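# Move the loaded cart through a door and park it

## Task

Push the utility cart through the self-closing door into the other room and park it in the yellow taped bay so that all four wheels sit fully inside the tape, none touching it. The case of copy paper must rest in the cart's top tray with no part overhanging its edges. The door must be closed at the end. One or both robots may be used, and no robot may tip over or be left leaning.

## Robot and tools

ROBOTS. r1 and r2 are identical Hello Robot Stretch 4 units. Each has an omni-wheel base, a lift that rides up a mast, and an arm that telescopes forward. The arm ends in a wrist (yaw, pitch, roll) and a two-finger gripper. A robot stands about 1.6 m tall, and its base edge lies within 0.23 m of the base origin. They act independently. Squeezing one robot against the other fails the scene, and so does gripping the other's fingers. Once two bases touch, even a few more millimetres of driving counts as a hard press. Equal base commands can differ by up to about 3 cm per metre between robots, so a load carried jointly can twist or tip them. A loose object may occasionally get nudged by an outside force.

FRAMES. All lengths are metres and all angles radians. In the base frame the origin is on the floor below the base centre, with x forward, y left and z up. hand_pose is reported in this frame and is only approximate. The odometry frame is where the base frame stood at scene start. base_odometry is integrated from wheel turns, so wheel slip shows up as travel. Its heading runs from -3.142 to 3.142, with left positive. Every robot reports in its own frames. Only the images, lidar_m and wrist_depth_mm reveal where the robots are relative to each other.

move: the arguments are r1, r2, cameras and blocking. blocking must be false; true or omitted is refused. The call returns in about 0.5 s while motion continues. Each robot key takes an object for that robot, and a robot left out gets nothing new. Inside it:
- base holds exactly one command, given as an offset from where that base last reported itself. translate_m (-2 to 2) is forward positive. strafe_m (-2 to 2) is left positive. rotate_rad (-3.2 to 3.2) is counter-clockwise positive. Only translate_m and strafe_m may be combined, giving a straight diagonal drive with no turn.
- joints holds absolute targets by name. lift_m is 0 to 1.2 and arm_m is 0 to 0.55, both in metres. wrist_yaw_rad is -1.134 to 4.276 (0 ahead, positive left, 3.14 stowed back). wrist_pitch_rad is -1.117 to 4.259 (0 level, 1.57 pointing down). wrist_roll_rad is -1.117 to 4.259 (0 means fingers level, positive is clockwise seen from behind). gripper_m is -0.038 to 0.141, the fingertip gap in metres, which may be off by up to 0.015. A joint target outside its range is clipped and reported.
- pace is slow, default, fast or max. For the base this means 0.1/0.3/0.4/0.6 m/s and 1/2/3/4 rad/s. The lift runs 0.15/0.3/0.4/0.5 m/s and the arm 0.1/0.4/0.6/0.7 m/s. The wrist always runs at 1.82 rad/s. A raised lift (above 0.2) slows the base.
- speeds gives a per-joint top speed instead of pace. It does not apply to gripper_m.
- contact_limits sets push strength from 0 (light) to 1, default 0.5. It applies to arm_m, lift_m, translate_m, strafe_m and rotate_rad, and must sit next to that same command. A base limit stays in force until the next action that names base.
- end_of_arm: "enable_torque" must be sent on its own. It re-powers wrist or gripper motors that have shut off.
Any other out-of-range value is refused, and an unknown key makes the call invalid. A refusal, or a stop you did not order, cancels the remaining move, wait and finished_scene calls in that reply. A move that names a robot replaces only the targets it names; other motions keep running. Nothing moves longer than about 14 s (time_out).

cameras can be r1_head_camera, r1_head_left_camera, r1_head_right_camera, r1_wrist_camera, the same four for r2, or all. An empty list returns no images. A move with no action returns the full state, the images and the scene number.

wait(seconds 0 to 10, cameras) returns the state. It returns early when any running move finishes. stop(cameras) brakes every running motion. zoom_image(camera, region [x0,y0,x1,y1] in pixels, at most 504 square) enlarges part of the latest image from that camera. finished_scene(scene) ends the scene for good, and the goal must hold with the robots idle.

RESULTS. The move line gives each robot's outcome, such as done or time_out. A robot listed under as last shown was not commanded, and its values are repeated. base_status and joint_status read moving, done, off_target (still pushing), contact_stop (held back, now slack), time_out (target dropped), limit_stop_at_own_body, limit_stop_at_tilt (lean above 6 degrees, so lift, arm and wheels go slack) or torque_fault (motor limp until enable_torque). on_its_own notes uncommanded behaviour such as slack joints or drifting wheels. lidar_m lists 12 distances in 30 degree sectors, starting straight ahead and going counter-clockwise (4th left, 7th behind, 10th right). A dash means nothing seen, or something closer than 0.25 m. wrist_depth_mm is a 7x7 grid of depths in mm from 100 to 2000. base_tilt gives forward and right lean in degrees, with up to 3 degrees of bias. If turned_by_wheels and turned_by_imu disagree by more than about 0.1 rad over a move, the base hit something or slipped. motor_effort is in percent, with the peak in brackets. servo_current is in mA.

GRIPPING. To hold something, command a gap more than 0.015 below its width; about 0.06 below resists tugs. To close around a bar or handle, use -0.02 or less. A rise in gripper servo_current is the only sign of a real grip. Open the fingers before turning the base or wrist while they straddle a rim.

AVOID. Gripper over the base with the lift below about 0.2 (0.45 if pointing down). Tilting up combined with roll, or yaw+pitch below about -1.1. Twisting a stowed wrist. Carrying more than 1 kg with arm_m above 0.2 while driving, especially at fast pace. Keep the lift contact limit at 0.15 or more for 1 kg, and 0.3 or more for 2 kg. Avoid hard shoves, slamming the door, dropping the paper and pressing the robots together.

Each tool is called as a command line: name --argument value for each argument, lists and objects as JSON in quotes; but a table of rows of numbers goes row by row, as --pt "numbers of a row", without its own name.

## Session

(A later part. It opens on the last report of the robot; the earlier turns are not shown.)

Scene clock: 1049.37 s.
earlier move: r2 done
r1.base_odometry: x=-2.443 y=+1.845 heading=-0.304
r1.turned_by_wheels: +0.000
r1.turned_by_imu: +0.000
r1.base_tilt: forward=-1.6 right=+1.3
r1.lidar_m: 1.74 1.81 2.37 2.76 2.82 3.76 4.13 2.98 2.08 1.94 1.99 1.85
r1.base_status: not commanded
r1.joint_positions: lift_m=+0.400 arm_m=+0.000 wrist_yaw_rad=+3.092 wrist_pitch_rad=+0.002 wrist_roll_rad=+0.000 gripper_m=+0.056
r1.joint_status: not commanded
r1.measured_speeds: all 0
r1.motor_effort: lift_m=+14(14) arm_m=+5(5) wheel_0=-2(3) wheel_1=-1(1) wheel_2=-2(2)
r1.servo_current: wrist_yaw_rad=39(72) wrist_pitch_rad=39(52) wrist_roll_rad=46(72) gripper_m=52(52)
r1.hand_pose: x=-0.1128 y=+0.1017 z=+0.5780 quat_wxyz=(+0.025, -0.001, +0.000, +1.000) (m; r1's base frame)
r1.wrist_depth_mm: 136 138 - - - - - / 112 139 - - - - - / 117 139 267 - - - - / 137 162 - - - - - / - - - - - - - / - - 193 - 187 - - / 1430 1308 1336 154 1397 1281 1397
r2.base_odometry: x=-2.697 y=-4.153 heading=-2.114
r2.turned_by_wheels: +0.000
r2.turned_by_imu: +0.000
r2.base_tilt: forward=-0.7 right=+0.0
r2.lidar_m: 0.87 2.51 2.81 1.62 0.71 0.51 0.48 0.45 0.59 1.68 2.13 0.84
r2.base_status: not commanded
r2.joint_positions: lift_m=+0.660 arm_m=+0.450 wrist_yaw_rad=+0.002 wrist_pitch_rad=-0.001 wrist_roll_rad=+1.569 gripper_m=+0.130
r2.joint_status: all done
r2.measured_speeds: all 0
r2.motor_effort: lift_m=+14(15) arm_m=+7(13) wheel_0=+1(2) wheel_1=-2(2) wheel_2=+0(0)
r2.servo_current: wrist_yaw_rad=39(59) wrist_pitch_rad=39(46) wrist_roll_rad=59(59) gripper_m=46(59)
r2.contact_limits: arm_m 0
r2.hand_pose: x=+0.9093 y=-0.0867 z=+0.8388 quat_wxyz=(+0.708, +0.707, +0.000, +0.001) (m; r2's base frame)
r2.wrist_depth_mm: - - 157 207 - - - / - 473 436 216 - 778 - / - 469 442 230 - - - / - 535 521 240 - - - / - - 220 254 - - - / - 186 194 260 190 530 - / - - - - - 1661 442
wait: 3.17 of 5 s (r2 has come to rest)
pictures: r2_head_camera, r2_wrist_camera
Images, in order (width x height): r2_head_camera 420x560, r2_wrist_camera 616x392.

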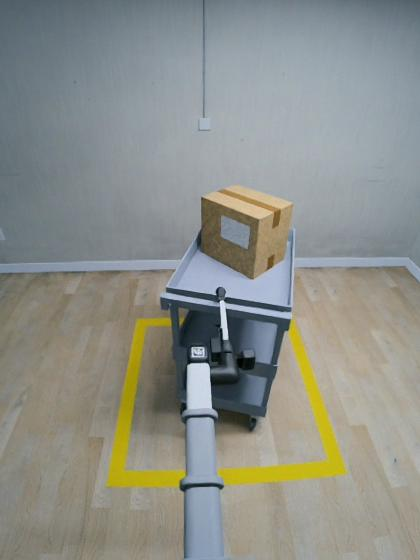

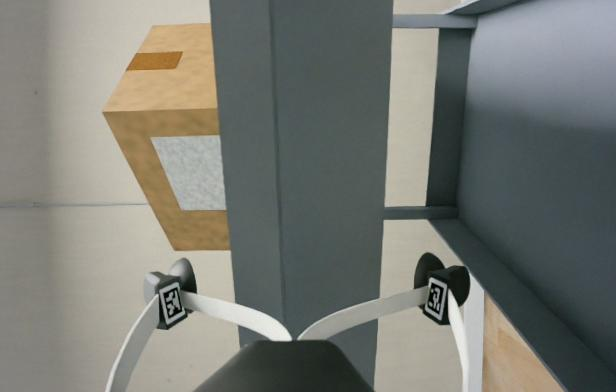

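move --blocking false --r2 '{"joints":{"arm_m":0.465,"gripper_m":0.0},"contact_limits":{"arm_m":0},"speeds":{"arm_m":0.1}}'

wait --seconds 1

wait --seconds 1.5

move --blocking false --r2 '{"base":{"translate_m":-0.14},"pace":"slow"}'

wait --seconds 4 --cameras '["r2_wrist_camera","r2_head_camera"]'

Scene clock: 1058.13 s.
move: r2 moving
r1: as last shown
r1.lidar_m: 1.75 1.79 2.36 2.74 2.85 3.74 4.13 2.97 2.09 1.95 1.99 1.85
r1.motor_effort: lift_m=+14(14) arm_m=+5(5) wheel_0=-2(3) wheel_1=+0(1) wheel_2=-2(2)
r1.servo_current: wrist_yaw_rad=65(65) wrist_pitch_rad=39(46) wrist_roll_rad=46(59) gripper_m=46(46)
r1.wrist_depth_mm: 136 139 - - - - - / 112 139 - - - - - / 117 139 266 - - - - / 137 162 - - - - - / - - - - - - - / - - 193 - 187 - - / 1464 1281 1336 153 1366 1281 1430
r2.base_odometry: x=-2.697 y=-4.153 heading=-2.114
r2.turned_by_wheels: +0.000
r2.turned_by_imu: +0.000
r2.base_tilt: forward=-0.6 right=+0.0
r2.lidar_m: 0.86 2.51 2.80 1.63 0.68 0.49 0.49 0.43 0.59 1.71 2.13 0.85
r2.base_status: not commanded
r2.joint_positions: lift_m=+0.660 arm_m=+0.465 wrist_yaw_rad=+0.002 wrist_pitch_rad=-0.001 wrist_roll_rad=+1.569 gripper_m=+0.117
r2.joint_status: arm_m moving; gripper_m moving
r2.measured_speeds: all 0
r2.motor_effort: lift_m=+14(14) arm_m=+9(10) wheel_0=+1(2) wheel_1=-2(2) wheel_2=+0(1)
r2.servo_current: wrist_yaw_rad=46(52) wrist_pitch_rad=39(46) wrist_roll_rad=46(59) gripper_m=98(98)
r2.contact_limits: arm_m 0
r2.hand_pose: x=+0.9243 y=-0.0867 z=+0.8388 quat_wxyz=(+0.708, +0.707, +0.000, +0.001) (m; r2's base frame)
r2.wrist_depth_mm: - 525 142 196 196 - - / - 449 421 204 205 778 - / - 455 436 215 215 - - / - 539 165 224 - - - / - - 175 235 220 - - / - 186 181 245 186 525 496 / - - - - - 1708 436
pictures: none

Scene clock: 1059.13 s.
earlier move: r2 moving
r1.base_odometry: x=-2.443 y=+1.845 heading=-0.304
r1.turned_by_wheels: +0.000
r1.turned_by_imu: +0.000
r1.base_tilt: forward=-1.6 right=+1.3
r1.lidar_m: 1.72 1.80 2.38 2.77 2.84 3.72 4.13 2.99 2.06 1.94 1.99 1.86
r1.base_status: not commanded
r1.joint_positions: lift_m=+0.400 arm_m=+0.000 wrist_yaw_rad=+3.092 wrist_pitch_rad=+0.002 wrist_roll_rad=+0.000 gripper_m=+0.056
r1.joint_status: not commanded
r1.measured_speeds: all 0
r1.motor_effort: lift_m=+14(14) arm_m=+5(5) wheel_0=-2(3) wheel_1=-1(1) wheel_2=-2(2)
r1.servo_current: wrist_yaw_rad=39(65) wrist_pitch_rad=39(52) wrist_roll_rad=46(59) gripper_m=39(46)
r1.hand_pose: x=-0.1128 y=+0.1017 z=+0.5780 quat_wxyz=(+0.025, -0.001, +0.000, +1.000) (m; r1's base frame)
r1.wrist_depth_mm: 136 138 - - - - - / 113 139 - - - - - / 117 139 266 - - - - / 137 162 - - - - - / - - - - - - - / - - 193 - 187 - - / 1464 1281 1308 153 1397 1281 1430
r2.base_odometry: x=-2.697 y=-4.153 heading=-2.114
r2.turned_by_wheels: +0.000
r2.turned_by_imu: +0.000
r2.base_tilt: forward=-0.7 right=+0.1
r2.lidar_m: 0.87 2.48 2.78 1.60 0.69 0.48 0.46 0.45 0.60 1.66 2.13 0.85
r2.base_status: not commanded
r2.joint_positions: lift_m=+0.660 arm_m=+0.465 wrist_yaw_rad=+0.002 wrist_pitch_rad=-0.003 wrist_roll_rad=+1.569 gripper_m=+0.017
r2.joint_status: gripper_m moving; the others done
r2.measured_speeds: translate_m=+0.000 strafe_m=+0.000 rotate_rad=+0.000 lift_m=+0.000 arm_m=+0.000 wrist_yaw_rad=+0.000 wrist_pitch_rad=-0.014 wrist_roll_rad=+0.000
r2.motor_effort: lift_m=+14(15) arm_m=+5(10) wheel_0=+0(2) wheel_1=-1(2) wheel_2=+0(1)
r2.servo_current: wrist_yaw_rad=46(65) wrist_pitch_rad=39(46) wrist_roll_rad=52(59) gripper_m=124(234)
r2.contact_limits: arm_m 0
r2.hand_pose: x=+0.9244 y=-0.0867 z=+0.8394 quat_wxyz=(+0.708, +0.707, +0.000, +0.002) (m; r2's base frame)
r2.wrist_depth_mm: - - 145 193 197 - - / - 459 439 204 205 - - / - 462 452 213 215 798 - / - - 530 222 228 - - / - - 615 209 237 - - / - - 187 183 185 1661 496 / - - - - - 1464 1205
wait: 1.00 s; no rest
pictures: none

Scene clock: 1059.80 s.
earlier move: r2 done
r1.base_odometry: x=-2.443 y=+1.845 heading=-0.304
r1.turned_by_wheels: +0.000
r1.turned_by_imu: +0.000
r1.base_tilt: forward=-1.6 right=+1.3
r1.lidar_m: 1.75 1.80 2.36 2.76 2.84 3.74 4.16 2.96 2.09 1.95 1.98 1.86
r1.base_status: not commanded
r1.joint_positions: lift_m=+0.400 arm_m=+0.000 wrist_yaw_rad=+3.092 wrist_pitch_rad=+0.002 wrist_roll_rad=+0.000 gripper_m=+0.056
r1.joint_status: not commanded
r1.measured_speeds: all 0
r1.motor_effort: lift_m=+14(14) arm_m=+4(5) wheel_0=-2(3) wheel_1=+0(1) wheel_2=-2(2)
r1.servo_current: wrist_yaw_rad=46(65) wrist_pitch_rad=46(52) wrist_roll_rad=52(59) gripper_m=39(46)
r1.hand_pose: x=-0.1128 y=+0.1017 z=+0.5780 quat_wxyz=(+0.025, -0.001, +0.000, +1.000) (m; r1's base frame)
r1.wrist_depth_mm: 136 138 - - - - - / 112 139 - - - - - / 117 139 267 - - - - / 137 162 - - - - - / - - - - - - - / - - 195 - 187 - - / 1430 1336 1336 153 1397 1308 1397
r2.base_odometry: x=-2.697 y=-4.153 heading=-2.114
r2.turned_by_wheels: +0.000
r2.turned_by_imu: +0.000
r2.base_tilt: forward=-0.6 right=+0.1
r2.lidar_m: 0.86 2.49 2.79 1.61 0.71 0.51 0.48 0.45 0.62 1.71 2.14 0.84
r2.base_status: not commanded
r2.joint_positions: lift_m=+0.660 arm_m=+0.465 wrist_yaw_rad=+0.002 wrist_pitch_rad=-0.005 wrist_roll_rad=+1.569 gripper_m=+0.001
r2.joint_status: all done
r2.measured_speeds: all 0
r2.motor_effort: lift_m=+14(15) arm_m=+5(10) wheel_0=+0(2) wheel_1=-2(2) wheel_2=+0(1)
r2.servo_current: wrist_yaw_rad=46(65) wrist_pitch_rad=39(52) wrist_roll_rad=52(59) gripper_m=85(234)
r2.contact_limits: arm_m 0
r2.hand_pose: x=+0.9244 y=-0.0867 z=+0.8399 quat_wxyz=(+0.708, +0.707, -0.001, +0.003) (m; r2's base frame)
r2.wrist_depth_mm: - - 500 138 190 - - / - 449 430 145 198 - - / - 462 459 204 208 - - / - - 525 215 219 - - / - - 609 226 230 - - / - - 184 178 177 1618 508 / - - - - - 1576 1308
wait: 0.67 of 1.5 s (r2 has come to rest)
pictures: none

Scene clock: 1060.30 s.
move: r2 moving
r1: as last shown
r1.base_tilt: forward=-1.6 right=+1.2
r1.lidar_m: 1.75 1.78 2.37 2.76 2.85 3.77 4.13 2.98 2.08 1.93 1.96 1.85
r1.motor_effort: lift_m=+14(14) arm_m=+4(5) wheel_0=-2(3) wheel_1=-1(1) wheel_2=-2(2)
r1.servo_current: wrist_yaw_rad=65(65) wrist_pitch_rad=46(46) wrist_roll_rad=59(59) gripper_m=39(46)
r1.wrist_depth_mm: 136 138 - - - - - / 113 139 - - - - - / 117 139 267 - - - - / 137 162 - - - - - / - - - - - - - / - - 193 - 188 - - / 1464 1336 1336 153 1397 1255 1430
r2.base_odometry: x=-2.691 y=-4.143 heading=-2.114
r2.turned_by_wheels: +0.000
r2.turned_by_imu: +0.000
r2.base_tilt: forward=-0.7 right=+0.0
r2.lidar_m: 0.86 2.51 2.79 1.57 0.69 0.47 0.47 0.41 0.56 1.66 2.14 0.86
r2.base_status: translate_m moving
r2.joint_positions: lift_m=+0.660 arm_m=+0.465 wrist_yaw_rad=+0.002 wrist_pitch_rad=-0.005 wrist_roll_rad=+1.569 gripper_m=+0.001
r2.joint_status: not commanded
r2.measured_speeds: translate_m=-0.049 strafe_m=+0.000 rotate_rad=-0.002 lift_m=+0.000 arm_m=+0.000 wrist_yaw_rad=+0.000 wrist_pitch_rad=+0.000 wrist_roll_rad=+0.000
r2.motor_effort: lift_m=+14(14) arm_m=+4(5) wheel_0=-5(11) wheel_1=-5(7) wheel_2=+13(15)
r2.servo_current: wrist_yaw_rad=52(59) wrist_pitch_rad=46(46) wrist_roll_rad=46(52) gripper_m=85(85)
r2.contact_limits: arm_m 0
r2.hand_pose: x=+0.9245 y=-0.0867 z=+0.8399 quat_wxyz=(+0.708, +0.707, -0.001, +0.003) (m; r2's base frame)
r2.wrist_depth_mm: - - 504 139 191 - - / - 449 433 195 198 723 - / - 462 459 204 208 - - / - - 521 215 219 - - / - - 603 225 231 - - / - - 183 178 176 1661 504 / - - - - - 1464 1308
pictures: none

Scene clock: 1062.47 s.
earlier move: r2 done
r1.base_odometry: x=-2.443 y=+1.845 heading=-0.304
r1.turned_by_wheels: +0.000
r1.turned_by_imu: +0.000
r1.base_tilt: forward=-1.6 right=+1.3
r1.lidar_m: 1.73 1.80 2.38 2.77 2.87 3.77 4.14 2.95 2.07 1.94 1.99 1.86
r1.base_status: not commanded
r1.joint_positions: lift_m=+0.400 arm_m=+0.000 wrist_yaw_rad=+3.092 wrist_pitch_rad=+0.002 wrist_roll_rad=+0.000 gripper_m=+0.056
r1.joint_status: not commanded
r1.measured_speeds: all 0
r1.motor_effort: lift_m=+14(14) arm_m=+4(5) wheel_0=-2(3) wheel_1=-1(1) wheel_2=-2(2)
r1.servo_current: wrist_yaw_rad=59(65) wrist_pitch_rad=46(52) wrist_roll_rad=59(65) gripper_m=39(52)
r1.hand_pose: x=-0.1128 y=+0.1017 z=+0.5780 quat_wxyz=(+0.025, -0.001, +0.000, +1.000) (m; r1's base frame)
r1.wrist_depth_mm: 136 138 - - - - - / 113 139 - - - - - / 117 140 267 - - - - / 137 162 - - - - - / - - - - - - - / - - 193 - 187 - - / 1499 1308 1308 153 1397 1308 1430
r2.base_odometry: x=-2.625 y=-4.034 heading=-2.116
r2.turned_by_wheels: -0.001
r2.turned_by_imu: -0.002
r2.base_tilt: forward=-0.7 right=+0.1
r2.lidar_m: 0.87 2.67 2.80 1.07 0.50 0.35 0.34 0.32 0.40 1.16 2.14 0.86
r2.base_status: done
r2.joint_positions: lift_m=+0.660 arm_m=+0.465 wrist_yaw_rad=-0.001 wrist_pitch_rad=-0.005 wrist_roll_rad=+1.569 gripper_m=+0.001
r2.joint_status: not commanded
r2.measured_speeds: all 0
r2.motor_effort: lift_m=+14(14) arm_m=+4(5) wheel_0=-9(14) wheel_1=-7(9) wheel_2=+2(15)
r2.servo_current: wrist_yaw_rad=52(59) wrist_pitch_rad=46(52) wrist_roll_rad=52(59) gripper_m=85(91)
r2.contact_limits: arm_m 0
r2.hand_pose: x=+0.9242 y=-0.0876 z=+0.8399 quat_wxyz=(+0.708, +0.707, -0.002, +0.001) (m; r2's base frame)
r2.wrist_depth_mm: - - 151 202 202 723 - / - 496 500 208 209 - - / - 452 442 161 217 798 - / - 508 504 222 224 820 - / - - 591 202 232 - - / - - 182 179 176 1808 525 / - - - - - 1618 473
wait: 2.17 of 4 s (r2 has come to rest)
pictures: r2_head_camera, r2_wrist_camera
Images, in order (width x height): r2_head_camera 420x560, r2_wrist_camera 616x392.

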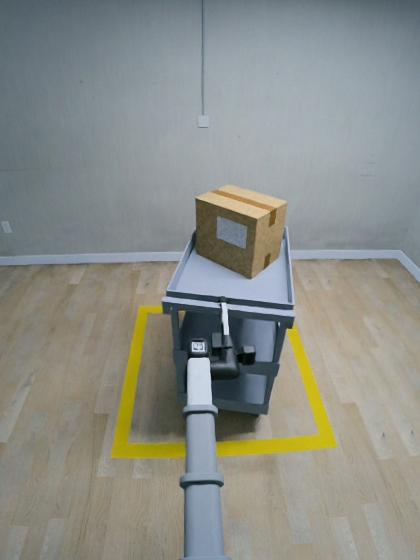

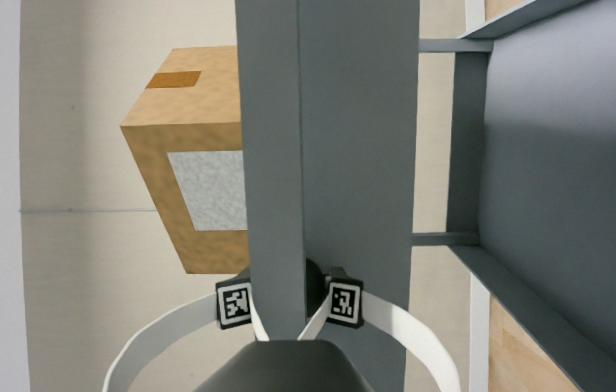

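move --blocking false --r2 '{"joints":{"gripper_m":0.13}}'

wait --seconds 3

move --blocking false --r2 '{"joints":{"arm_m":0.0},"speeds":{"arm_m":0.2}}'

wait --seconds 4

move --blocking false --r2 '{"base":{"strafe_m":0.9}}'

wait --seconds 6

move --blocking false --r2 '{"base":{"rotate_rad":-0.8}}'

wait --seconds 3 --cameras '["r1_head_camera","r2_head_camera"]'

zoom_image --camera "r2_head_camera" --region '[50, 150, 310, 460]'

Scene clock: 1070.50 s.
move: r2 moving
r1: as last shown
r1.lidar_m: 1.72 1.81 2.36 2.75 2.86 3.74 4.12 2.99 2.08 1.94 2.00 1.86
r1.motor_effort: lift_m=+14(14) arm_m=+5(5) wheel_0=-3(3) wheel_1=+0(1) wheel_2=-2(2)
r1.servo_current: wrist_yaw_rad=65(65) wrist_pitch_rad=33(46) wrist_roll_rad=52(59) gripper_m=39(46)
r1.wrist_depth_mm: 136 138 - - - - - / 113 139 - - - - - / 117 139 267 - - - - / 137 162 - - - - - / - - - - - - - / - - 194 - 187 - - / 1464 1308 1336 153 1366 1281 1464
r2.base_odometry: x=-2.625 y=-4.034 heading=-2.115
r2.turned_by_wheels: +0.000
r2.turned_by_imu: +0.001
r2.base_tilt: forward=-0.7 right=+0.1
r2.lidar_m: 0.88 2.62 2.81 1.06 0.52 0.37 0.34 0.30 0.39 1.13 2.14 0.84
r2.base_status: not commanded
r2.joint_positions: lift_m=+0.660 arm_m=+0.465 wrist_yaw_rad=-0.002 wrist_pitch_rad=-0.005 wrist_roll_rad=+1.569 gripper_m=+0.020
r2.joint_status: gripper_m moving
r2.measured_speeds: translate_m=+0.000 strafe_m=+0.000 rotate_rad=+0.001 lift_m=+0.000 arm_m=+0.000 wrist_yaw_rad=+0.000 wrist_pitch_rad=+0.000 wrist_roll_rad=+0.000
r2.motor_effort: lift_m=+14(14) arm_m=+4(5) wheel_0=-8(9) wheel_1=-6(7) wheel_2=+1(2)
r2.servo_current: wrist_yaw_rad=39(52) wrist_pitch_rad=46(46) wrist_roll_rad=39(52) gripper_m=91(111)
r2.contact_limits: arm_m 0
r2.hand_pose: x=+0.9241 y=-0.0879 z=+0.8399 quat_wxyz=(+0.708, +0.707, -0.002, +0.001) (m; r2's base frame)
r2.wrist_depth_mm: - - 154 206 206 715 - / - 492 480 214 212 - - / - 452 445 218 220 798 - / - 508 504 226 228 - - / - - 591 216 236 - - / - - 186 181 184 1708 525 / - - - - - 1661 473
pictures: none

Scene clock: 1072.17 s.
earlier move: r2 done
r1.base_odometry: x=-2.443 y=+1.845 heading=-0.304
r1.turned_by_wheels: +0.000
r1.turned_by_imu: +0.000
r1.base_tilt: forward=-1.6 right=+1.3
r1.lidar_m: 1.72 1.78 2.36 2.78 2.85 3.76 4.12 3.00 2.08 1.94 1.96 1.85
r1.base_status: not commanded
r1.joint_positions: lift_m=+0.400 arm_m=+0.000 wrist_yaw_rad=+3.092 wrist_pitch_rad=+0.002 wrist_roll_rad=+0.000 gripper_m=+0.056
r1.joint_status: not commanded
r1.measured_speeds: all 0
r1.motor_effort: lift_m=+14(14) arm_m=+5(5) wheel_0=-2(3) wheel_1=-1(1) wheel_2=-2(2)
r1.servo_current: wrist_yaw_rad=46(65) wrist_pitch_rad=39(46) wrist_roll_rad=46(65) gripper_m=39(46)
r1.hand_pose: x=-0.1128 y=+0.1017 z=+0.5780 quat_wxyz=(+0.025, -0.001, +0.000, +1.000) (m; r1's base frame)
r1.wrist_depth_mm: 136 138 - - - - - / 113 139 - - - - - / 117 139 265 - - - - / 137 162 - - - - - / - - - - - - - / - - 193 - 188 - - / 1499 1308 1336 153 1397 1281 1430
r2.base_odometry: x=-2.625 y=-4.034 heading=-2.115
r2.turned_by_wheels: +0.000
r2.turned_by_imu: +0.001
r2.base_tilt: forward=-0.6 right=+0.1
r2.lidar_m: 0.86 2.66 2.80 1.06 0.50 0.35 0.34 0.32 0.39 1.12 2.12 0.86
r2.base_status: not commanded
r2.joint_positions: lift_m=+0.660 arm_m=+0.465 wrist_yaw_rad=-0.002 wrist_pitch_rad=-0.001 wrist_roll_rad=+1.569 gripper_m=+0.130
r2.joint_status: all done
r2.measured_speeds: all 0
r2.motor_effort: lift_m=+14(14) arm_m=+4(5) wheel_0=-4(9) wheel_1=-4(7) wheel_2=+1(2)
r2.servo_current: wrist_yaw_rad=39(59) wrist_pitch_rad=39(46) wrist_roll_rad=46(59) gripper_m=52(130)
r2.contact_limits: arm_m 0
r2.hand_pose: x=+0.9241 y=-0.0879 z=+0.8389 quat_wxyz=(+0.708, +0.707, -0.001, +0.000) (m; r2's base frame)
r2.wrist_depth_mm: - - 158 210 - 768 - / - 500 459 218 - 788 - / - 455 170 227 - - - / - 525 496 236 - - - / - - 574 244 240 - - / - 186 186 250 190 525 - / - - - - - 1708 449
wait: 1.67 of 3 s (r2 has come to rest)
pictures: none

Scene clock: 1072.67 s.
move: r2 moving
r1: as last shown
r1.lidar_m: 1.74 1.76 2.34 2.74 2.83 3.73 4.15 2.96 2.09 1.94 2.00 1.86
r1.servo_current: wrist_yaw_rad=46(65) wrist_pitch_rad=33(52) wrist_roll_rad=52(72) gripper_m=39(46)
r1.wrist_depth_mm: 136 138 - - - - - / 112 139 - - - - - / 117 140 266 - - - - / 137 162 - - - - - / - - - - - - - / - - 194 - 188 - - / 1499 1281 1336 153 1430 1308 1430
r2.base_odometry: x=-2.625 y=-4.034 heading=-2.115
r2.turned_by_wheels: +0.000
r2.turned_by_imu: +0.000
r2.base_tilt: forward=-0.7 right=+0.1
r2.lidar_m: 0.86 2.65 2.81 1.08 0.52 0.35 0.33 0.30 0.42 1.13 2.14 0.89
r2.base_status: not commanded
r2.joint_positions: lift_m=+0.660 arm_m=+0.414 wrist_yaw_rad=-0.002 wrist_pitch_rad=-0.001 wrist_roll_rad=+1.569 gripper_m=+0.130
r2.joint_status: arm_m moving
r2.measured_speeds: translate_m=+0.000 strafe_m=+0.000 rotate_rad=+0.000 lift_m=+0.000 arm_m=-0.195 wrist_yaw_rad=+0.000 wrist_pitch_rad=+0.000 wrist_roll_rad=+0.000
r2.motor_effort: lift_m=+14(14) arm_m=-5(10) wheel_0=-4(4) wheel_1=-4(4) wheel_2=+1(1)
r2.servo_current: wrist_yaw_rad=46(59) wrist_pitch_rad=39(46) wrist_roll_rad=39(59) gripper_m=52(59)
r2.hand_pose: x=+0.8736 y=-0.0879 z=+0.8388 quat_wxyz=(+0.708, +0.707, -0.001, +0.000) (m; r2's base frame)
r2.wrist_depth_mm: - - 197 250 - 759 - / - 535 525 262 - - - / - 496 488 272 - 854 - / - 580 564 278 - - - / - - 640 290 289 - - / - 186 193 298 190 512 - / - - - - - 1756 459
pictures: none

Scene clock: 1075.27 s.
earlier move: r2 done
r1.base_odometry: x=-2.443 y=+1.845 heading=-0.304
r1.turned_by_wheels: +0.000
r1.turned_by_imu: +0.000
r1.base_tilt: forward=-1.6 right=+1.3
r1.lidar_m: 1.74 1.79 2.38 2.76 2.86 3.73 4.16 2.96 2.10 1.94 1.99 1.87
r1.base_status: not commanded
r1.joint_positions: lift_m=+0.400 arm_m=+0.000 wrist_yaw_rad=+3.092 wrist_pitch_rad=+0.002 wrist_roll_rad=+0.000 gripper_m=+0.056
r1.joint_status: not commanded
r1.measured_speeds: all 0
r1.motor_effort: lift_m=+14(14) arm_m=+5(5) wheel_0=-2(3) wheel_1=-1(1) wheel_2=-2(2)
r1.servo_current: wrist_yaw_rad=39(72) wrist_pitch_rad=33(52) wrist_roll_rad=39(72) gripper_m=39(46)
r1.hand_pose: x=-0.1128 y=+0.1017 z=+0.5780 quat_wxyz=(+0.025, -0.001, +0.000, +1.000) (m; r1's base frame)
r1.wrist_depth_mm: 136 138 - - - - - / 113 138 - - - - - / 117 139 267 - - - - / 137 162 - - - - - / - - - - - - - / - - 193 - 187 - - / 1499 1336 1336 153 1397 1281 1397
r2.base_odometry: x=-2.625 y=-4.034 heading=-2.115
r2.turned_by_wheels: +0.000
r2.turned_by_imu: +0.000
r2.base_tilt: forward=-0.6 right=+0.1
r2.lidar_m: 0.88 2.65 2.82 1.11 0.52 0.37 0.34 0.32 0.40 1.08 2.16 0.87
r2.base_status: not commanded
r2.joint_positions: lift_m=+0.660 arm_m=+0.000 wrist_yaw_rad=-0.002 wrist_pitch_rad=-0.001 wrist_roll_rad=+1.569 gripper_m=+0.130
r2.joint_status: all done
r2.measured_speeds: all 0
r2.motor_effort: lift_m=+14(14) arm_m=-7(11) wheel_0=-4(4) wheel_1=-3(4) wheel_2=+1(1)
r2.servo_current: wrist_yaw_rad=39(59) wrist_pitch_rad=39(52) wrist_roll_rad=52(59) gripper_m=52(59)
r2.hand_pose: x=+0.4593 y=-0.0879 z=+0.8388 quat_wxyz=(+0.708, +0.707, -0.001, +0.000) (m; r2's base frame)
r2.wrist_depth_mm: - - - - - 1661 1160 / - - - - - 1336 1138 / - - 1025 917 - 668 - / - - 1060 707 - 691 - / - - - 1098 - 723 - / - - 217 750 213 1366 1205 / - - - - - 1921 1182
wait: 2.60 of 4 s (r2 has come to rest)
pictures: none

Scene clock: 1075.77 s.
move: r2 moving
r1: as last shown
r1.lidar_m: 1.75 1.79 2.35 2.78 2.83 3.72 4.17 2.99 2.09 1.93 1.97 1.88
r1.motor_effort: lift_m=+14(14) arm_m=+4(5) wheel_0=-2(2) wheel_1=-1(1) wheel_2=-2(2)
r1.servo_current: wrist_yaw_rad=39(59) wrist_pitch_rad=39(46) wrist_roll_rad=59(59) gripper_m=39(46)
r1.wrist_depth_mm: 136 138 - - - - - / 112 138 - - - - - / 117 139 266 - - - - / 137 162 - - - - - / - - - - - - - / - - 193 - 188 - - / 1464 1336 1336 153 1397 1308 1430
r2.base_odometry: x=-2.594 y=-4.052 heading=-2.115
r2.turned_by_wheels: +0.000
r2.turned_by_imu: +0.000
r2.base_tilt: forward=-0.7 right=+0.1
r2.lidar_m: 0.88 2.63 2.77 1.08 0.50 0.35 0.33 0.31 0.40 1.14 2.15 0.87
r2.base_status: strafe_m moving
r2.joint_positions: lift_m=+0.660 arm_m=+0.000 wrist_yaw_rad=-0.002 wrist_pitch_rad=-0.001 wrist_roll_rad=+1.569 gripper_m=+0.130
r2.joint_status: not commanded
r2.measured_speeds: translate_m=-0.002 strafe_m=+0.139 rotate_rad=+0.009 lift_m=+0.000 arm_m=+0.000 wrist_yaw_rad=+0.000 wrist_pitch_rad=+0.000 wrist_roll_rad=+0.000
r2.motor_effort: lift_m=+14(14) arm_m=-7(7) wheel_0=-9(11) wheel_1=+11(12) wheel_2=+1(1)
r2.servo_current: wrist_yaw_rad=46(52) wrist_pitch_rad=39(46) wrist_roll_rad=46(65) gripper_m=46(52)
r2.hand_pose: x=+0.4593 y=-0.0879 z=+0.8388 quat_wxyz=(+0.708, +0.707, -0.001, +0.000) (m; r2's base frame)
r2.wrist_depth_mm: - - - - - 1661 1160 / - - - 1008 - 668 - / - - 976 891 - 691 - / - - - 960 - 699 - / - - - - - 732 - / - - 217 750 195 1397 1138 / - - - - - 1808 1229
pictures: none

Scene clock: 1079.60 s.
earlier move: r2 done
r1.base_odometry: x=-2.443 y=+1.845 heading=-0.304
r1.turned_by_wheels: +0.000
r1.turned_by_imu: +0.000
r1.base_tilt: forward=-1.6 right=+1.3
r1.lidar_m: 1.74 1.80 2.38 2.77 2.85 3.70 4.12 2.96 2.06 1.93 1.97 1.88
r1.base_status: not commanded
r1.joint_positions: lift_m=+0.400 arm_m=+0.000 wrist_yaw_rad=+3.092 wrist_pitch_rad=+0.002 wrist_roll_rad=+0.000 gripper_m=+0.056
r1.joint_status: not commanded
r1.measured_speeds: all 0
r1.motor_effort: lift_m=+14(14) arm_m=+5(5) wheel_0=-2(3) wheel_1=-1(1) wheel_2=-2(2)
r1.servo_current: wrist_yaw_rad=52(72) wrist_pitch_rad=46(52) wrist_roll_rad=46(78) gripper_m=46(46)
r1.hand_pose: x=-0.1128 y=+0.1017 z=+0.5780 quat_wxyz=(+0.025, -0.001, +0.000, +1.000) (m; r1's base frame)
r1.wrist_depth_mm: 136 138 - - - - - / 113 139 - - - - - / 117 139 266 - - - - / 137 162 - - - - - / - - - - - - - / - - 194 - 188 - - / 1537 1281 1308 153 1397 1281 1430
r2.base_odometry: x=-1.855 y=-4.499 heading=-2.115
r2.turned_by_wheels: +0.000
r2.turned_by_imu: +0.001
r2.base_tilt: forward=-0.7 right=+0.1
r2.lidar_m: 2.55 2.56 1.89 1.04 0.39 0.26 0.25 0.37 0.52 1.13 1.27 1.21
r2.base_status: done
r2.joint_positions: lift_m=+0.660 arm_m=+0.000 wrist_yaw_rad=-0.002 wrist_pitch_rad=-0.001 wrist_roll_rad=+1.569 gripper_m=+0.130
r2.joint_status: not commanded
r2.measured_speeds: all 0
r2.motor_effort: lift_m=+15(15) arm_m=-7(7) wheel_0=-1(13) wheel_1=+2(13) wheel_2=+0(2)
r2.servo_current: wrist_yaw_rad=39(59) wrist_pitch_rad=46(46) wrist_roll_rad=59(65) gripper_m=52(59)
r2.hand_pose: x=+0.4593 y=-0.0879 z=+0.8388 quat_wxyz=(+0.708, +0.707, -0.001, +0.000) (m; r2's base frame)
r2.wrist_depth_mm: - - - - - 1618 1138 / - - - - - 1808 1160 / - - - - - 1708 1182 / - - - - - 1661 1182 / - - - - - 1576 1160 / - - 218 - 220 1430 1182 / - - - - - 1863 1205
wait: 3.83 of 6 s (r2 has come to rest)
pictures: none

Scene clock: 1080.10 s.
move: r2 moving
r1: as last shown
r1.lidar_m: 1.73 1.78 2.39 2.74 2.83 3.72 4.13 2.97 2.08 1.94 1.99 1.87
r1.motor_effort: lift_m=+14(14) arm_m=+5(5) wheel_0=-2(2) wheel_1=-1(1) wheel_2=-2(2)
r1.servo_current: wrist_yaw_rad=46(59) wrist_pitch_rad=39(46) wrist_roll_rad=46(59) gripper_m=39(46)
r1.wrist_depth_mm: 136 138 - - - - - / 113 139 - - - - - / 117 139 266 - - - - / 137 162 - - - - - / - - - - - - - / - - 194 - 188 - - / 1464 1281 1308 153 1366 1281 1397
r2.base_odometry: x=-1.855 y=-4.499 heading=-2.366
r2.turned_by_wheels: -0.251
r2.turned_by_imu: -0.244
r2.base_tilt: forward=-0.7 right=+0.1
r2.lidar_m: 2.54 2.54 2.07 1.81 0.54 0.30 0.26 0.25 0.42 0.74 2.96 1.20
r2.base_status: rotate_rad moving
r2.joint_positions: lift_m=+0.660 arm_m=+0.000 wrist_yaw_rad=-0.002 wrist_pitch_rad=-0.001 wrist_roll_rad=+1.569 gripper_m=+0.130
r2.joint_status: not commanded
r2.measured_speeds: translate_m=-0.002 strafe_m=+0.001 rotate_rad=-0.980 lift_m=+0.000 arm_m=+0.000 wrist_yaw_rad=+0.000 wrist_pitch_rad=+0.000 wrist_roll_rad=+0.000
r2.motor_effort: lift_m=+15(15) arm_m=-7(7) wheel_0=+10(11) wheel_1=+7(9) wheel_2=+11(11)
r2.servo_current: wrist_yaw_rad=52(59) wrist_pitch_rad=46(46) wrist_roll_rad=59(59) gripper_m=46(59)
r2.hand_pose: x=+0.4593 y=-0.0879 z=+0.8388 quat_wxyz=(+0.708, +0.707, -0.001, +0.000) (m; r2's base frame)
r2.wrist_depth_mm: - - - 1182 1430 1464 1098 / - - - - - 1537 1160 / - - - - - 1661 1160 / - - - - - 1808 1182 / - - - - - 1576 1182 / - - 218 - 220 1397 1205 / - - - - - 1863 1160
pictures: none

Scene clock: 1081.17 s.
earlier move: r2 done
r1.base_odometry: x=-2.443 y=+1.845 heading=-0.304
r1.turned_by_wheels: +0.000
r1.turned_by_imu: +0.000
r1.base_tilt: forward=-1.6 right=+1.3
r1.lidar_m: 1.72 1.80 2.34 2.77 2.86 3.78 4.15 2.98 2.11 1.93 2.01 1.88
r1.base_status: not commanded
r1.joint_positions: lift_m=+0.400 arm_m=+0.000 wrist_yaw_rad=+3.092 wrist_pitch_rad=+0.002 wrist_roll_rad=+0.000 gripper_m=+0.056
r1.joint_status: not commanded
r1.measured_speeds: all 0
r1.motor_effort: lift_m=+14(14) arm_m=+5(5) wheel_0=-2(3) wheel_1=-1(1) wheel_2=-2(2)
r1.servo_current: wrist_yaw_rad=46(65) wrist_pitch_rad=39(52) wrist_roll_rad=59(65) gripper_m=39(46)
r1.hand_pose: x=-0.1128 y=+0.1017 z=+0.5780 quat_wxyz=(+0.025, -0.001, +0.000, +1.000) (m; r1's base frame)
r1.wrist_depth_mm: 136 138 - - - - - / 112 139 - - - - - / 117 139 266 - - - - / 137 162 - - - - - / - - - - - - - / - - 193 - 188 - - / 1499 1308 1336 153 1397 1308 1430
r2.base_odometry: x=-1.855 y=-4.500 heading=-2.914
r2.turned_by_wheels: -0.548
r2.turned_by_imu: -0.533
r2.base_tilt: forward=-0.7 right=+0.1
r2.lidar_m: 1.23 1.81 2.53 2.06 1.81 0.55 0.32 0.25 0.25 0.42 0.71 2.95
r2.base_status: done
r2.joint_positions: lift_m=+0.660 arm_m=+0.000 wrist_yaw_rad=-0.002 wrist_pitch_rad=-0.001 wrist_roll_rad=+1.569 gripper_m=+0.130
r2.joint_status: not commanded
r2.measured_speeds: all 0
r2.motor_effort: lift_m=+15(15) arm_m=-7(7) wheel_0=+3(11) wheel_1=+3(10) wheel_2=+4(11)
r2.servo_current: wrist_yaw_rad=59(59) wrist_pitch_rad=39(46) wrist_roll_rad=59(59) gripper_m=52(59)
r2.hand_pose: x=+0.4593 y=-0.0879 z=+0.8388 quat_wxyz=(+0.708, +0.707, -0.001, +0.000) (m; r2's base frame)
r2.wrist_depth_mm: - - - - - 1661 1138 / - - - - - 1708 1160 / - - - - - 1708 1182 / - - - - 1464 1537 1182 / - - - 1366 1464 - 1098 / - - 217 1229 193 1025 1160 / - - - - - 1863 1160
wait: 1.07 of 3 s (r2 has come to rest)
pictures: r1_head_camera, r2_head_camera
Images, in order (width x height): r1_head_camera 420x560, r2_head_camera 420x560.

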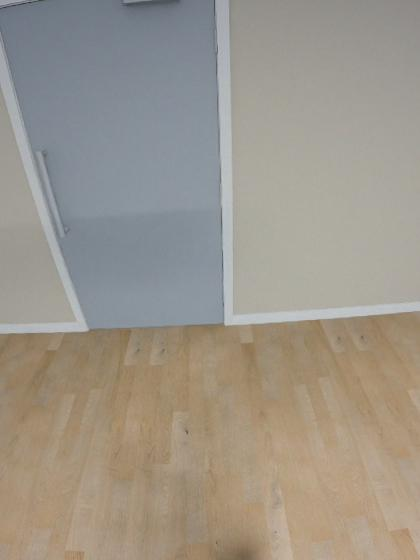

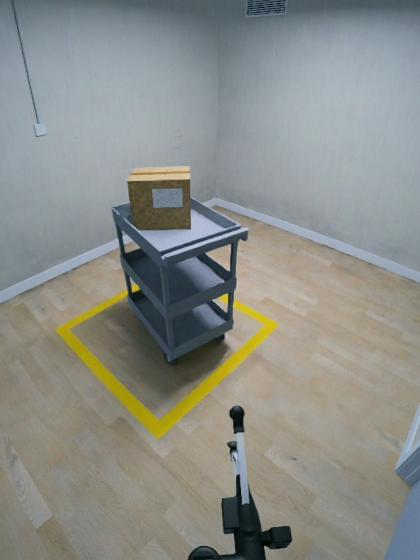

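Scaled by 1.626 from the camera's 420x560 image, which has a finer 1200x1600 frame.

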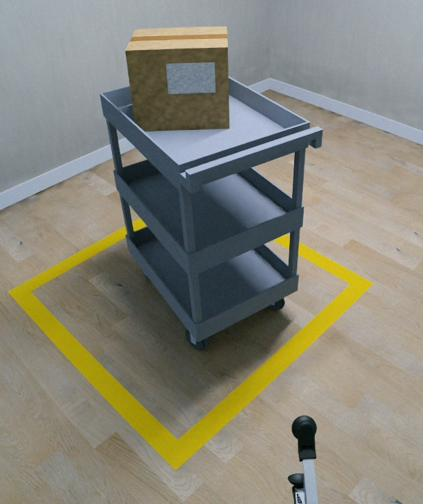

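finished_scene --scene 1

The scene is finished: the task was done.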